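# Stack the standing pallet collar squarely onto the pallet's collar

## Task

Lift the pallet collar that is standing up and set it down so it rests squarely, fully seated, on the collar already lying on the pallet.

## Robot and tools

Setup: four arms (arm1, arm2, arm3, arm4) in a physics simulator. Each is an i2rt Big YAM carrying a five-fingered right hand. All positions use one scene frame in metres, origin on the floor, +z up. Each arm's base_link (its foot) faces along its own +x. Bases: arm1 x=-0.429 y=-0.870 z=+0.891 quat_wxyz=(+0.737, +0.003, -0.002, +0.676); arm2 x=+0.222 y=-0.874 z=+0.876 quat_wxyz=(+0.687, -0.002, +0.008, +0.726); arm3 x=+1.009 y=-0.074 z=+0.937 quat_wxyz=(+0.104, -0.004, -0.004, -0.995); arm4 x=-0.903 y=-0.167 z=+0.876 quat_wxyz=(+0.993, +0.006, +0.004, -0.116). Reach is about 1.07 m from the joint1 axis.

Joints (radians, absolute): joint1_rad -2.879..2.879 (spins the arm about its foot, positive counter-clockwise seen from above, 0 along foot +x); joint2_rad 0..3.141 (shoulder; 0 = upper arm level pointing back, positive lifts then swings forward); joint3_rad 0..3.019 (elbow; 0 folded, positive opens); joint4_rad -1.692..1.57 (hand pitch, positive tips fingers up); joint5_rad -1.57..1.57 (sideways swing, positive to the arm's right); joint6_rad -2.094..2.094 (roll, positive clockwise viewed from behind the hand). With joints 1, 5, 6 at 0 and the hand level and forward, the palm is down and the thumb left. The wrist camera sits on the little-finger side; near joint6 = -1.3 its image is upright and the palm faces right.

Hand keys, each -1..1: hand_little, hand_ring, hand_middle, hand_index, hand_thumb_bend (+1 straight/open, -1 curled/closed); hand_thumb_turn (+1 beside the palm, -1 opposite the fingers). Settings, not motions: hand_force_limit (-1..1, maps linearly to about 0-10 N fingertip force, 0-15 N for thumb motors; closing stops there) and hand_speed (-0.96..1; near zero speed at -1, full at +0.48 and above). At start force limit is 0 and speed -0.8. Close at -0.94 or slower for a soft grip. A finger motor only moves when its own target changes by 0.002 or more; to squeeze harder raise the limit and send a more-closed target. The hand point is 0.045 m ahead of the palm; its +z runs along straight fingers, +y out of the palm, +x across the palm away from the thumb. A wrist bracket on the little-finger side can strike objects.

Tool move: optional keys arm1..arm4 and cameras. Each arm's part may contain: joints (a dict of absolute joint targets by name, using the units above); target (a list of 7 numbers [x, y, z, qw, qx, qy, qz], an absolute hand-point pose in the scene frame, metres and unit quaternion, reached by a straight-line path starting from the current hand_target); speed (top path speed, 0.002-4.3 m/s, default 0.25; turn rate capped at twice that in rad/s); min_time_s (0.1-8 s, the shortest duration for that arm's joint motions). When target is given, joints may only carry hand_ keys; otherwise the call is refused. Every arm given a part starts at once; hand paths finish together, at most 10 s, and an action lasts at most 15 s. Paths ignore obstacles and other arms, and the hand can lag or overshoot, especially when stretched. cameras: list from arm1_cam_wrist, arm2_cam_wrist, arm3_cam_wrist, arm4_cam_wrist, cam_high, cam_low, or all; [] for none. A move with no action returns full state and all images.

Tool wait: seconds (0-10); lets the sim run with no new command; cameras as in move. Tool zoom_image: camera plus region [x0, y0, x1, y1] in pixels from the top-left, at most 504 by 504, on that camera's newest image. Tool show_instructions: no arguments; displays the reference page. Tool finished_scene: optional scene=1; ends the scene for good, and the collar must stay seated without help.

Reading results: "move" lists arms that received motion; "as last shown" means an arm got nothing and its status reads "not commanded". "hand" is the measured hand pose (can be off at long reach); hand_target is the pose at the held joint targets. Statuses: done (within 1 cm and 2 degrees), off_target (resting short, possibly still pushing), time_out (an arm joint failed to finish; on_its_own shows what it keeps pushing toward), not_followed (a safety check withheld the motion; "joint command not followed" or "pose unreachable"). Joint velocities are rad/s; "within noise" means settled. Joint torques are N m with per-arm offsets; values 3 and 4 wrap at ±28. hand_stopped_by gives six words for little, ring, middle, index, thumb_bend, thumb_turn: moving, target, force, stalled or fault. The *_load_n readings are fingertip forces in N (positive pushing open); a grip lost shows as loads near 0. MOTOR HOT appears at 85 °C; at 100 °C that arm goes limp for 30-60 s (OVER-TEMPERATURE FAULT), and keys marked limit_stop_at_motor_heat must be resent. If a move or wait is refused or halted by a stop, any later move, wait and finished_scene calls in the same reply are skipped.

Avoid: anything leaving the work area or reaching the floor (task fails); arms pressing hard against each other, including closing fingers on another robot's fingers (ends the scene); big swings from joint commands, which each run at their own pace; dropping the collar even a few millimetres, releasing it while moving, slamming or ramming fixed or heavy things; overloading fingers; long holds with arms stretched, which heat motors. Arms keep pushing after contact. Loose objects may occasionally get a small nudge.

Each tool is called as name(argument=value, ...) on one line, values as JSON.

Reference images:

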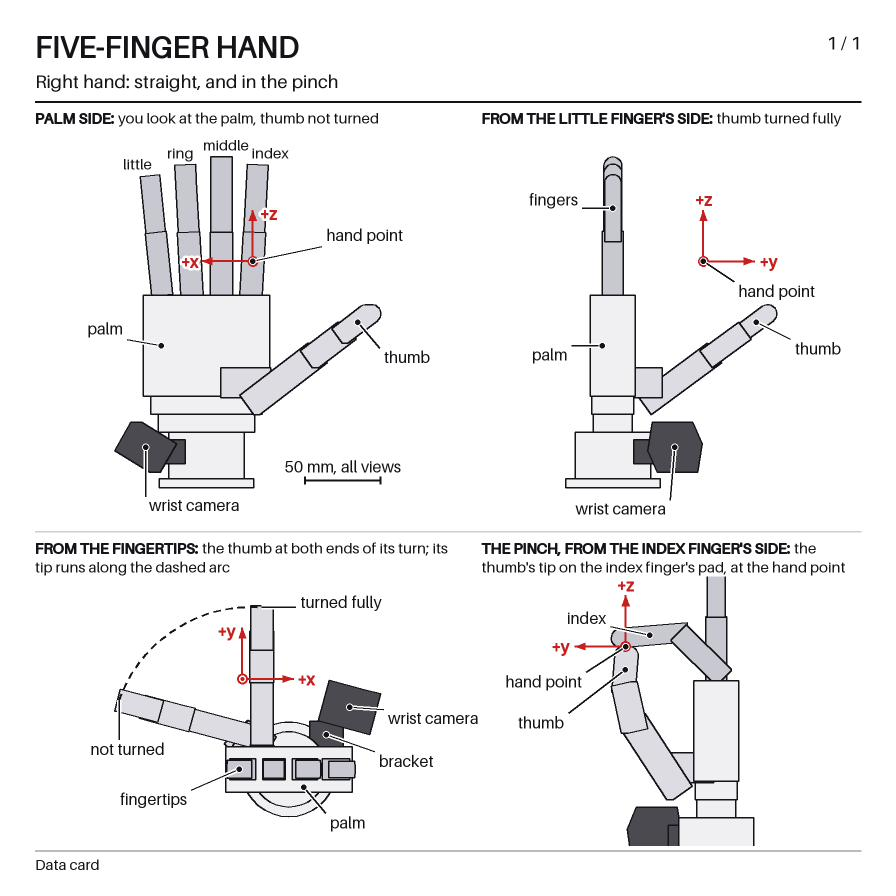

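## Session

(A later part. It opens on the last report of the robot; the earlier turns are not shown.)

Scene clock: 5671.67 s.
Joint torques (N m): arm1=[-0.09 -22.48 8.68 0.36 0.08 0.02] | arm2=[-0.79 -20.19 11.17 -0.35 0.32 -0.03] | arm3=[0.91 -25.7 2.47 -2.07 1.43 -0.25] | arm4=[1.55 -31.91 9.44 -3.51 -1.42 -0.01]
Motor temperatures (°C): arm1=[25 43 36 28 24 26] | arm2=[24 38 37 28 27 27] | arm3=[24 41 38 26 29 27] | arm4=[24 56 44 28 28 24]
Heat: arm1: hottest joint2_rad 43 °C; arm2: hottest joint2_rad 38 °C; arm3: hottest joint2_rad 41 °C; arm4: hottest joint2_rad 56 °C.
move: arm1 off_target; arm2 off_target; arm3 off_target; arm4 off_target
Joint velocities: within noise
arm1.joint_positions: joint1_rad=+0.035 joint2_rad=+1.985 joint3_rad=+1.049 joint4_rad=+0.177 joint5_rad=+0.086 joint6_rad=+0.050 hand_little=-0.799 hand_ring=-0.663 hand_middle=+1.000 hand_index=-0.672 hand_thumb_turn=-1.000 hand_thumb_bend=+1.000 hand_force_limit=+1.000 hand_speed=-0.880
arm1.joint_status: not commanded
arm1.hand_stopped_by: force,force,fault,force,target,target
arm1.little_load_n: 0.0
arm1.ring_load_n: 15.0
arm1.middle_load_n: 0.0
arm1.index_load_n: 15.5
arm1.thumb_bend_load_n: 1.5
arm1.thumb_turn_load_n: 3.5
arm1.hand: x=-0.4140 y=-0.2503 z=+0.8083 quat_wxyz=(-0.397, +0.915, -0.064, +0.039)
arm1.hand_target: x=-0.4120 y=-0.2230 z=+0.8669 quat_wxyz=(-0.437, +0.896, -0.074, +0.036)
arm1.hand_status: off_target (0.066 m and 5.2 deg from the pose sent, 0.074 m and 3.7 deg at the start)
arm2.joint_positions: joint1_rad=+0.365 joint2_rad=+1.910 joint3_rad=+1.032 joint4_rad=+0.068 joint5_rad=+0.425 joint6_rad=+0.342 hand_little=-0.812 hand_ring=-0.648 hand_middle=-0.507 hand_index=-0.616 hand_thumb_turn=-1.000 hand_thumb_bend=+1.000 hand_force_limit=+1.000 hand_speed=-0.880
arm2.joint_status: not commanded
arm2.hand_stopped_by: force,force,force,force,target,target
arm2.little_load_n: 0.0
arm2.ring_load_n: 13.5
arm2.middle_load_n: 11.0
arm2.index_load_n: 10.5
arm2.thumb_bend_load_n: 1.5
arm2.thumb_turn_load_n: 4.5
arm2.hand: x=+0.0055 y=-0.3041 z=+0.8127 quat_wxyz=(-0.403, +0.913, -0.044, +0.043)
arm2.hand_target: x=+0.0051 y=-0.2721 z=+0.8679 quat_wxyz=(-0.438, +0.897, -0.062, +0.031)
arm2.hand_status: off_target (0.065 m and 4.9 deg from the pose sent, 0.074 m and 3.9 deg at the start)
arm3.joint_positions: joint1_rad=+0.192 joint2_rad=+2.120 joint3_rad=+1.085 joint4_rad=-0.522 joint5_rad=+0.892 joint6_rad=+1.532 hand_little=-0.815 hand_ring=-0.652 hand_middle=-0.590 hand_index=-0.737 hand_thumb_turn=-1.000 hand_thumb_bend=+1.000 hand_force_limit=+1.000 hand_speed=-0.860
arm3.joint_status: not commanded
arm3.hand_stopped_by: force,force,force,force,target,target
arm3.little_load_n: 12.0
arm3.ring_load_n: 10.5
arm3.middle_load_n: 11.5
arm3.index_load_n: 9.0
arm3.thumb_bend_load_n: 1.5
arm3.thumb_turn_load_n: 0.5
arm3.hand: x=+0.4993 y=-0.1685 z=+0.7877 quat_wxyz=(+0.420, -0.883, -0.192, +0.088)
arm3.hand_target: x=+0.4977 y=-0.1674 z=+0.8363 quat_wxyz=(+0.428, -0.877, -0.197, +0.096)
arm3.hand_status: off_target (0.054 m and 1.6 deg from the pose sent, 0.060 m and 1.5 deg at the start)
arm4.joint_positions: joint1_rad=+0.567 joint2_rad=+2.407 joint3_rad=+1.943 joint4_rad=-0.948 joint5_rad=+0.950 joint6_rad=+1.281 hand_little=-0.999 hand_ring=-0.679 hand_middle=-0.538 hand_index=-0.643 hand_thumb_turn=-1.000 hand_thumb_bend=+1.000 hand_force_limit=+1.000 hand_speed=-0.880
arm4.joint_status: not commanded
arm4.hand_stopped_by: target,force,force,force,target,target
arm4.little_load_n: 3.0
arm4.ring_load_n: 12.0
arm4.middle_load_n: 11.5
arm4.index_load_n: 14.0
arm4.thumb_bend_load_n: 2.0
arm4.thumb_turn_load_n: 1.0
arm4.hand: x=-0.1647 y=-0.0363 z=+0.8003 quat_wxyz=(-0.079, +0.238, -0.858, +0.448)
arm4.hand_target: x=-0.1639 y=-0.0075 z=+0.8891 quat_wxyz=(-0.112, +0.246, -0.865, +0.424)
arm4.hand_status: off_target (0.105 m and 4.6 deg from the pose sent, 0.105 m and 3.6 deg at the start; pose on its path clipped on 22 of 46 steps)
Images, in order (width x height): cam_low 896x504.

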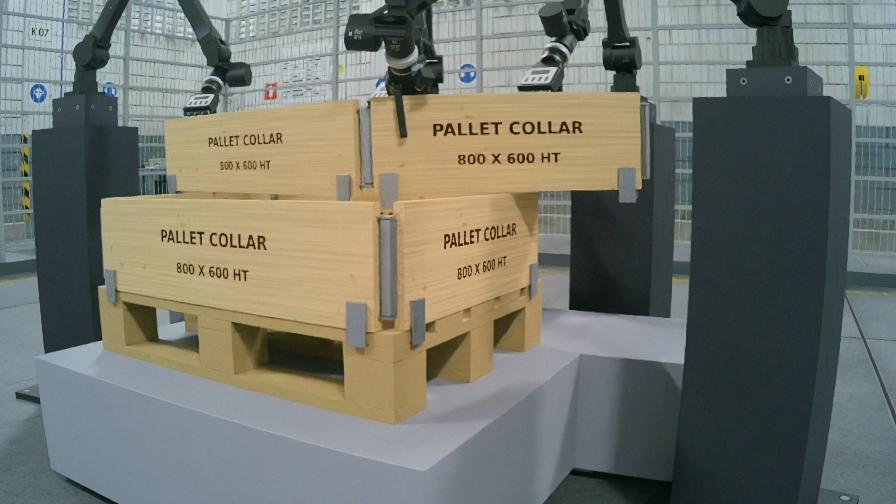

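move(arm1={"target":[-0.412,-0.2215,0.892,-0.437,0.896,-0.074,0.036],"speed":0.03}, arm2={"target":[0.004,-0.270,0.890,-0.437,0.897,-0.062,0.031],"speed":0.03}, arm3={"target":[0.4985,-0.168,0.858,0.428,-0.877,-0.197,0.096],"speed":0.03}, arm4={"target":[-0.165,-0.004,0.925,-0.11,0.245,-0.866,0.423],"speed":0.03})

move(arm1={"target":[-0.412,-0.2215,0.914,-0.437,0.896,-0.074,0.036],"speed":0.03}, arm2={"target":[0.004,-0.270,0.908,-0.437,0.897,-0.062,0.031],"speed":0.03}, arm3={"target":[0.4985,-0.168,0.877,0.428,-0.877,-0.197,0.096],"speed":0.03}, arm4={"target":[-0.165,-0.004,0.950,-0.11,0.245,-0.866,0.423],"speed":0.03}, cameras=["cam_low"])

Scene clock: 5693.40 s.
Joint torques (N m): arm1=[-0.67 -22.18 9.57 0.36 0.05 0] | arm2=[-0.62 -19.84 12.21 -0.28 0.43 -0.08] | arm3=[0.91 -25.99 2.81 -2.24 1.64 -0.25] | arm4=[0.85 -32.09 9.65 -3.41 -1.69 0.02]
Motor temperatures (°C): arm1=[25 43 36 27 24 26] | arm2=[24 40 38 28 27 27] | arm3=[24 45 38 26 32 27] | arm4=[24 59 45 29 30 24]
Heat: arm1: hottest joint2_rad 43 °C; arm2: hottest joint2_rad 40 °C; arm3: hottest joint2_rad 45 °C; arm4: hottest joint2_rad 59 °C.
move: arm1 off_target; arm2 off_target; arm3 off_target; arm4 off_target
Joint velocities: within noise
arm1.joint_positions: joint1_rad=+0.035 joint2_rad=+1.942 joint3_rad=+1.051 joint4_rad=+0.121 joint5_rad=+0.086 joint6_rad=+0.050 hand_little=-0.799 hand_ring=-0.663 hand_middle=+1.000 hand_index=-0.672 hand_thumb_turn=-1.000 hand_thumb_bend=+1.000 hand_force_limit=+1.000 hand_speed=-0.880
arm1.joint_status: not commanded
arm1.hand_stopped_by: force,force,fault,force,target,target
arm1.little_load_n: 0.0
arm1.ring_load_n: 15.5
arm1.middle_load_n: 0.0
arm1.index_load_n: 16.0
arm1.thumb_bend_load_n: 1.0
arm1.thumb_turn_load_n: 2.5
arm1.hand: x=-0.4141 y=-0.2535 z=+0.8259 quat_wxyz=(-0.392, +0.917, -0.064, +0.039)
arm1.hand_target: x=-0.4120 y=-0.2236 z=+0.8910 quat_wxyz=(-0.437, +0.896, -0.074, +0.036)
arm1.hand_status: off_target (0.073 m and 5.8 deg from the pose sent, 0.089 m and 5.2 deg at the start)
arm2.joint_positions: joint1_rad=+0.365 joint2_rad=+1.869 joint3_rad=+1.037 joint4_rad=+0.011 joint5_rad=+0.422 joint6_rad=+0.347 hand_little=-0.812 hand_ring=-0.648 hand_middle=-0.507 hand_index=-0.616 hand_thumb_turn=-1.000 hand_thumb_bend=+1.000 hand_force_limit=+1.000 hand_speed=-0.880
arm2.joint_status: not commanded
arm2.hand_stopped_by: force,force,force,force,target,target
arm2.little_load_n: 0.0
arm2.ring_load_n: 14.5
arm2.middle_load_n: 11.0
arm2.index_load_n: 10.0
arm2.thumb_bend_load_n: 1.5
arm2.thumb_turn_load_n: 3.0
arm2.hand: x=+0.0062 y=-0.3071 z=+0.8298 quat_wxyz=(-0.399, +0.915, -0.045, +0.043)
arm2.hand_target: x=+0.0053 y=-0.2727 z=+0.8900 quat_wxyz=(-0.438, +0.896, -0.062, +0.031)
arm2.hand_status: off_target (0.071 m and 5.4 deg from the pose sent, 0.085 m and 4.9 deg at the start)
arm3.joint_positions: joint1_rad=+0.192 joint2_rad=+2.090 joint3_rad=+1.085 joint4_rad=-0.554 joint5_rad=+0.886 joint6_rad=+1.532 hand_little=-0.815 hand_ring=-0.652 hand_middle=-0.590 hand_index=-0.737 hand_thumb_turn=-1.000 hand_thumb_bend=+1.000 hand_force_limit=+1.000 hand_speed=-0.860
arm3.joint_status: not commanded
arm3.hand_stopped_by: force,force,force,force,target,target
arm3.little_load_n: 13.5
arm3.ring_load_n: 10.5
arm3.middle_load_n: 11.5
arm3.index_load_n: 8.0
arm3.thumb_bend_load_n: 1.5
arm3.thumb_turn_load_n: 0.5
arm3.hand: x=+0.4993 y=-0.1696 z=+0.8006 quat_wxyz=(+0.417, -0.884, -0.193, +0.086)
arm3.hand_target: x=+0.4975 y=-0.1675 z=+0.8518 quat_wxyz=(+0.428, -0.877, -0.197, +0.097)
arm3.hand_status: off_target (0.057 m and 1.9 deg from the pose sent, 0.070 m and 1.6 deg at the start)
arm4.joint_positions: joint1_rad=+0.567 joint2_rad=+2.389 joint3_rad=+1.943 joint4_rad=-0.966 joint5_rad=+0.956 joint6_rad=+1.269 hand_little=-0.999 hand_ring=-0.679 hand_middle=-0.538 hand_index=-0.643 hand_thumb_turn=-1.000 hand_thumb_bend=+1.000 hand_force_limit=+1.000 hand_speed=-0.880
arm4.joint_status: not commanded
arm4.hand_stopped_by: target,force,force,force,target,target
arm4.little_load_n: 3.0
arm4.ring_load_n: 12.0
arm4.middle_load_n: 11.5
arm4.index_load_n: 14.5
arm4.thumb_bend_load_n: 1.5
arm4.thumb_turn_load_n: 2.0
arm4.hand: x=-0.1657 y=-0.0379 z=+0.8133 quat_wxyz=(-0.077, +0.243, -0.855, +0.451)
arm4.hand_target: x=-0.1644 y=-0.0107 z=+0.9029 quat_wxyz=(-0.112, +0.246, -0.864, +0.424)
arm4.hand_status: off_target (0.117 m and 5.1 deg from the pose sent, 0.129 m and 4.6 deg at the start; pose on its path clipped on 46 of 53 steps)
pictures: none

Scene clock: 5695.47 s.
Joint torques (N m): arm1=[-0.26 -22.77 10.41 0.34 0.06 0] | arm2=[-0.62 -19.43 12.82 -0.24 0.48 -0.1] | arm3=[0.91 -26.05 3.29 -2.4 1.68 -0.27] | arm4=[0.79 -31.15 10.56 -3.62 -1.78 0.01]
Motor temperatures (°C): arm1=[25 43 37 27 24 26] | arm2=[24 40 38 28 27 27] | arm3=[24 45 38 26 32 27] | arm4=[24 60 45 29 30 24]
Heat: arm1: hottest joint2_rad 43 °C; arm2: hottest joint2_rad 40 °C; arm3: hottest joint2_rad 45 °C; arm4: hottest joint2_rad 60 °C.
move: arm1 off_target; arm2 off_target; arm3 off_target; arm4 off_target
Joint velocities: within noise
arm1.joint_positions: joint1_rad=+0.035 joint2_rad=+1.905 joint3_rad=+1.059 joint4_rad=+0.070 joint5_rad=+0.086 joint6_rad=+0.050 hand_little=-0.799 hand_ring=-0.663 hand_middle=+1.000 hand_index=-0.672 hand_thumb_turn=-1.000 hand_thumb_bend=+1.000 hand_force_limit=+1.000 hand_speed=-0.880
arm1.joint_status: not commanded
arm1.hand_stopped_by: force,force,fault,force,target,target
arm1.little_load_n: 0.0
arm1.ring_load_n: 15.5
arm1.middle_load_n: 0.0
arm1.index_load_n: 15.5
arm1.thumb_bend_load_n: 1.5
arm1.thumb_turn_load_n: 3.0
arm1.hand: x=-0.4141 y=-0.2542 z=+0.8430 quat_wxyz=(-0.389, +0.918, -0.064, +0.039)
arm1.hand_target: x=-0.4120 y=-0.2240 z=+0.9128 quat_wxyz=(-0.437, +0.895, -0.074, +0.036)
arm1.hand_status: off_target (0.078 m and 6.2 deg from the pose sent, 0.094 m and 5.8 deg at the start)
arm2.joint_positions: joint1_rad=+0.365 joint2_rad=+1.834 joint3_rad=+1.045 joint4_rad=-0.036 joint5_rad=+0.421 joint6_rad=+0.348 hand_little=-0.812 hand_ring=-0.648 hand_middle=-0.507 hand_index=-0.616 hand_thumb_turn=-1.000 hand_thumb_bend=+1.000 hand_force_limit=+1.000 hand_speed=-0.880
arm2.joint_status: not commanded
arm2.hand_stopped_by: force,force,force,force,target,target
arm2.little_load_n: 0.0
arm2.ring_load_n: 14.0
arm2.middle_load_n: 10.5
arm2.index_load_n: 9.5
arm2.thumb_bend_load_n: 1.5
arm2.thumb_turn_load_n: 2.5
arm2.hand: x=+0.0064 y=-0.3075 z=+0.8470 quat_wxyz=(-0.397, +0.916, -0.045, +0.043)
arm2.hand_target: x=+0.0054 y=-0.2731 z=+0.9081 quat_wxyz=(-0.438, +0.897, -0.062, +0.031)
arm2.hand_status: off_target (0.072 m and 5.6 deg from the pose sent, 0.087 m and 5.4 deg at the start)
arm3.joint_positions: joint1_rad=+0.192 joint2_rad=+2.054 joint3_rad=+1.085 joint4_rad=-0.594 joint5_rad=+0.885 joint6_rad=+1.533 hand_little=-0.815 hand_ring=-0.652 hand_middle=-0.590 hand_index=-0.737 hand_thumb_turn=-1.000 hand_thumb_bend=+1.000 hand_force_limit=+1.000 hand_speed=-0.860
arm3.joint_status: not commanded
arm3.hand_stopped_by: force,force,force,force,target,target
arm3.little_load_n: 13.5
arm3.ring_load_n: 10.5
arm3.middle_load_n: 11.5
arm3.index_load_n: 8.0
arm3.thumb_bend_load_n: 1.5
arm3.thumb_turn_load_n: 1.0
arm3.hand: x=+0.4993 y=-0.1695 z=+0.8170 quat_wxyz=(+0.417, -0.884, -0.193, +0.085)
arm3.hand_target: x=+0.4975 y=-0.1675 z=+0.8706 quat_wxyz=(+0.428, -0.877, -0.197, +0.097)
arm3.hand_status: off_target (0.060 m and 2.0 deg from the pose sent, 0.076 m and 1.9 deg at the start)
arm4.joint_positions: joint1_rad=+0.566 joint2_rad=+2.366 joint3_rad=+1.943 joint4_rad=-0.988 joint5_rad=+0.957 joint6_rad=+1.265 hand_little=-0.999 hand_ring=-0.679 hand_middle=-0.538 hand_index=-0.643 hand_thumb_turn=-1.000 hand_thumb_bend=+1.000 hand_force_limit=+1.000 hand_speed=-0.880
arm4.joint_status: not commanded
arm4.hand_stopped_by: target,force,force,force,target,target
arm4.little_load_n: 2.5
arm4.ring_load_n: 12.0
arm4.middle_load_n: 11.5
arm4.index_load_n: 14.5
arm4.thumb_bend_load_n: 1.5
arm4.thumb_turn_load_n: 2.5
arm4.hand: x=-0.1666 y=-0.0392 z=+0.8289 quat_wxyz=(-0.076, +0.244, -0.855, +0.452)
arm4.hand_target: x=-0.1651 y=-0.0132 z=+0.9193 quat_wxyz=(-0.113, +0.246, -0.864, +0.424)
arm4.hand_status: off_target (0.126 m and 5.2 deg from the pose sent, 0.141 m and 5.1 deg at the start; pose on its path clipped on 56 of 62 steps)
Images, in order (width x height): cam_low 896x504.

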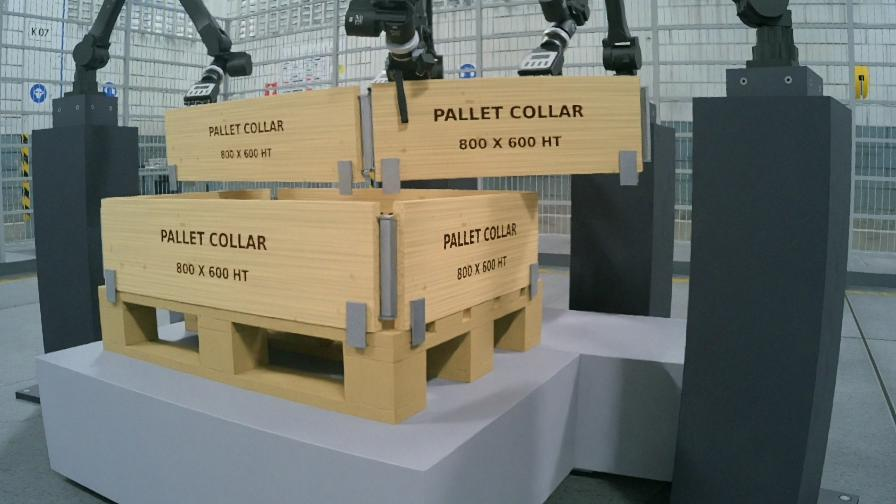

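move(arm1={"target":[-0.412,-0.2215,0.925,-0.437,0.896,-0.074,0.036],"speed":0.03}, arm2={"target":[0.004,-0.270,0.918,-0.437,0.897,-0.062,0.031],"speed":0.03}, arm3={"target":[0.4985,-0.168,0.896,0.428,-0.877,-0.197,0.096],"speed":0.03}, arm4={"target":[-0.165,-0.004,0.970,-0.11,0.245,-0.866,0.423],"speed":0.03})

move(arm1={"target":[-0.412,-0.2215,0.930,-0.437,0.896,-0.074,0.036],"speed":0.03}, arm2={"target":[0.004,-0.270,0.922,-0.437,0.897,-0.062,0.031],"speed":0.03}, arm3={"target":[0.4985,-0.168,0.906,0.428,-0.877,-0.197,0.096],"speed":0.03}, arm4={"target":[-0.165,-0.004,0.985,-0.11,0.245,-0.866,0.423],"speed":0.03}, cameras=["cam_low"])

Scene clock: 5719.97 s.
Joint torques (N m): arm1=[-0.67 -22.71 10.7 0.23 0.1 0.06] | arm2=[-0.62 -19.02 13.04 -0.21 0.42 -0.09] | arm3=[0.91 -26.23 3.93 -2.62 1.69 -0.28] | arm4=[0.97 -31.03 11.15 -3.62 -1.83 -0.05]
Motor temperatures (°C): arm1=[25 44 40 27 24 26] | arm2=[24 40 39 28 27 27] | arm3=[24 48 37 27 34 27] | arm4=[24 62 46 29 32 24]
Heat: arm1: hottest joint2_rad 44 °C; arm2: hottest joint2_rad 40 °C; arm3: hottest joint2_rad 48 °C; arm4: hottest joint2_rad 62 °C.
move: arm1 off_target; arm2 off_target; arm3 off_target; arm4 off_target
Joint velocities: within noise
arm1.joint_positions: joint1_rad=+0.035 joint2_rad=+1.887 joint3_rad=+1.064 joint4_rad=+0.045 joint5_rad=+0.086 joint6_rad=+0.046 hand_little=-0.799 hand_ring=-0.663 hand_middle=+1.000 hand_index=-0.672 hand_thumb_turn=-1.000 hand_thumb_bend=+1.000 hand_force_limit=+1.000 hand_speed=-0.880
arm1.joint_status: not commanded
arm1.hand_stopped_by: force,force,fault,force,target,target
arm1.little_load_n: 0.0
arm1.ring_load_n: 15.0
arm1.middle_load_n: 0.0
arm1.index_load_n: 16.0
arm1.thumb_bend_load_n: 1.5
arm1.thumb_turn_load_n: 3.5
arm1.hand: x=-0.4139 y=-0.2543 z=+0.8521 quat_wxyz=(-0.388, +0.919, -0.062, +0.040)
arm1.hand_target: x=-0.4120 y=-0.2242 z=+0.9236 quat_wxyz=(-0.437, +0.896, -0.074, +0.036)
arm1.hand_status: off_target (0.080 m and 6.3 deg from the pose sent, 0.088 m and 6.2 deg at the start)
arm2.joint_positions: joint1_rad=+0.365 joint2_rad=+1.813 joint3_rad=+1.054 joint4_rad=-0.063 joint5_rad=+0.423 joint6_rad=+0.348 hand_little=-0.812 hand_ring=-0.648 hand_middle=-0.507 hand_index=-0.616 hand_thumb_turn=-1.000 hand_thumb_bend=+1.000 hand_force_limit=+1.000 hand_speed=-0.880
arm2.joint_status: not commanded
arm2.hand_stopped_by: force,force,force,force,target,target
arm2.little_load_n: 0.0
arm2.ring_load_n: 14.0
arm2.middle_load_n: 10.5
arm2.index_load_n: 10.0
arm2.thumb_bend_load_n: 1.5
arm2.thumb_turn_load_n: 2.5
arm2.hand: x=+0.0063 y=-0.3062 z=+0.8587 quat_wxyz=(-0.398, +0.915, -0.045, +0.043)
arm2.hand_target: x=+0.0053 y=-0.2730 z=+0.9183 quat_wxyz=(-0.438, +0.897, -0.062, +0.031)
arm2.hand_status: off_target (0.069 m and 5.4 deg from the pose sent, 0.080 m and 5.6 deg at the start)
arm3.joint_positions: joint1_rad=+0.192 joint2_rad=+2.021 joint3_rad=+1.085 joint4_rad=-0.632 joint5_rad=+0.885 joint6_rad=+1.534 hand_little=-0.815 hand_ring=-0.652 hand_middle=-0.590 hand_index=-0.737 hand_thumb_turn=-1.000 hand_thumb_bend=+1.000 hand_force_limit=+1.000 hand_speed=-0.860
arm3.joint_status: not commanded
arm3.hand_stopped_by: force,force,force,force,target,target
arm3.little_load_n: 12.5
arm3.ring_load_n: 10.0
arm3.middle_load_n: 11.0
arm3.index_load_n: 8.5
arm3.thumb_bend_load_n: 1.5
arm3.thumb_turn_load_n: 1.5
arm3.hand: x=+0.5005 y=-0.1690 z=+0.8315 quat_wxyz=(+0.417, -0.884, -0.194, +0.083)
arm3.hand_target: x=+0.4975 y=-0.1674 z=+0.8890 quat_wxyz=(+0.428, -0.877, -0.197, +0.097)
arm3.hand_status: off_target (0.065 m and 2.1 deg from the pose sent, 0.079 m and 2.0 deg at the start)
arm4.joint_positions: joint1_rad=+0.563 joint2_rad=+2.350 joint3_rad=+1.943 joint4_rad=-0.999 joint5_rad=+0.958 joint6_rad=+1.264 hand_little=-0.999 hand_ring=-0.679 hand_middle=-0.538 hand_index=-0.643 hand_thumb_turn=-1.000 hand_thumb_bend=+1.000 hand_force_limit=+1.000 hand_speed=-0.880
arm4.joint_status: not commanded
arm4.hand_stopped_by: target,force,force,force,target,target
arm4.little_load_n: 2.5
arm4.ring_load_n: 12.0
arm4.middle_load_n: 11.5
arm4.index_load_n: 14.5
arm4.thumb_bend_load_n: 1.5
arm4.thumb_turn_load_n: 2.5
arm4.hand: x=-0.1660 y=-0.0416 z=+0.8396 quat_wxyz=(-0.078, +0.241, -0.855, +0.452)
arm4.hand_target: x=-0.1651 y=-0.0160 z=+0.9302 quat_wxyz=(-0.113, +0.246, -0.864, +0.424)
arm4.hand_status: off_target (0.136 m and 5.1 deg from the pose sent, 0.145 m and 5.2 deg at the start; pose on its path clipped on 60 of 66 steps)
pictures: none

Scene clock: 5722.33 s.
Joint torques (N m): arm1=[-0.09 -22.89 10.88 0.02 0.08 0.11] | arm2=[-0.62 -18.96 13.14 -0.17 0.37 -0.06] | arm3=[0.91 -26.29 4.31 -2.71 1.69 -0.29] | arm4=[0.85 -31.15 11.29 -3.67 -1.86 -0.07]
Motor temperatures (°C): arm1=[25 44 41 27 24 26] | arm2=[24 40 40 28 27 27] | arm3=[24 48 37 27 35 27] | arm4=[24 63 46 29 32 24]
Heat: arm1: hottest joint2_rad 44 °C; arm2: hottest joint2_rad 40 °C; arm3: hottest joint2_rad 48 °C; arm4: hottest joint2_rad 63 °C.
move: arm1 off_target; arm2 off_target; arm3 off_target; arm4 off_target
Joint velocities: within noise
arm1.joint_positions: joint1_rad=+0.035 joint2_rad=+1.878 joint3_rad=+1.066 joint4_rad=+0.034 joint5_rad=+0.086 joint6_rad=+0.043 hand_little=-0.799 hand_ring=-0.663 hand_middle=+1.000 hand_index=-0.672 hand_thumb_turn=-1.000 hand_thumb_bend=+1.000 hand_force_limit=+1.000 hand_speed=-0.880
arm1.joint_status: not commanded
arm1.hand_stopped_by: force,force,fault,force,target,target
arm1.little_load_n: 0.0
arm1.ring_load_n: 15.5
arm1.middle_load_n: 0.0
arm1.index_load_n: 15.5
arm1.thumb_bend_load_n: 1.5
arm1.thumb_turn_load_n: 3.5
arm1.hand: x=-0.4137 y=-0.2543 z=+0.8563 quat_wxyz=(-0.388, +0.919, -0.060, +0.040)
arm1.hand_target: x=-0.4120 y=-0.2242 z=+0.9289 quat_wxyz=(-0.438, +0.895, -0.074, +0.035)
arm1.hand_status: off_target (0.081 m and 6.4 deg from the pose sent, 0.084 m and 6.3 deg at the start)
arm2.joint_positions: joint1_rad=+0.365 joint2_rad=+1.804 joint3_rad=+1.059 joint4_rad=-0.074 joint5_rad=+0.424 joint6_rad=+0.345 hand_little=-0.812 hand_ring=-0.648 hand_middle=-0.507 hand_index=-0.616 hand_thumb_turn=-1.000 hand_thumb_bend=+1.000 hand_force_limit=+1.000 hand_speed=-0.880
arm2.joint_status: not commanded
arm2.hand_stopped_by: force,force,force,force,target,target
arm2.little_load_n: 0.0
arm2.ring_load_n: 14.0
arm2.middle_load_n: 10.0
arm2.index_load_n: 9.5
arm2.thumb_bend_load_n: 1.0
arm2.thumb_turn_load_n: 2.5
arm2.hand: x=+0.0066 y=-0.3053 z=+0.8640 quat_wxyz=(-0.399, +0.915, -0.044, +0.045)
arm2.hand_target: x=+0.0054 y=-0.2729 z=+0.9223 quat_wxyz=(-0.437, +0.897, -0.062, +0.031)
arm2.hand_status: off_target (0.068 m and 5.4 deg from the pose sent, 0.073 m and 5.4 deg at the start)
arm3.joint_positions: joint1_rad=+0.192 joint2_rad=+2.004 joint3_rad=+1.085 joint4_rad=-0.652 joint5_rad=+0.885 joint6_rad=+1.536 hand_little=-0.815 hand_ring=-0.652 hand_middle=-0.590 hand_index=-0.737 hand_thumb_turn=-1.000 hand_thumb_bend=+1.000 hand_force_limit=+1.000 hand_speed=-0.860
arm3.joint_status: not commanded
arm3.hand_stopped_by: force,force,force,force,target,target
arm3.little_load_n: 12.0
arm3.ring_load_n: 10.0
arm3.middle_load_n: 11.0
arm3.index_load_n: 8.5
arm3.thumb_bend_load_n: 1.5
arm3.thumb_turn_load_n: 2.0
arm3.hand: x=+0.5015 y=-0.1685 z=+0.8390 quat_wxyz=(+0.417, -0.884, -0.194, +0.081)
arm3.hand_target: x=+0.4975 y=-0.1673 z=+0.8988 quat_wxyz=(+0.428, -0.877, -0.197, +0.097)
arm3.hand_status: off_target (0.067 m and 2.2 deg from the pose sent, 0.075 m and 2.1 deg at the start)
arm4.joint_positions: joint1_rad=+0.561 joint2_rad=+2.343 joint3_rad=+1.943 joint4_rad=-1.003 joint5_rad=+0.958 joint6_rad=+1.264 hand_little=-0.999 hand_ring=-0.679 hand_middle=-0.538 hand_index=-0.643 hand_thumb_turn=-1.000 hand_thumb_bend=+1.000 hand_force_limit=+1.000 hand_speed=-0.880
arm4.joint_status: not commanded
arm4.hand_stopped_by: target,force,force,force,target,target
arm4.little_load_n: 2.5
arm4.ring_load_n: 12.0
arm4.middle_load_n: 11.5
arm4.index_load_n: 15.0
arm4.thumb_bend_load_n: 1.5
arm4.thumb_turn_load_n: 2.5
arm4.hand: x=-0.1655 y=-0.0436 z=+0.8445 quat_wxyz=(-0.079, +0.240, -0.856, +0.452)
arm4.hand_target: x=-0.1650 y=-0.0186 z=+0.9353 quat_wxyz=(-0.113, +0.246, -0.864, +0.424)
arm4.hand_status: off_target (0.146 m and 5.1 deg from the pose sent, 0.150 m and 5.1 deg at the start; pose on its path clipped on 65 of 71 steps)
Images, in order (width x height): cam_low 896x504.

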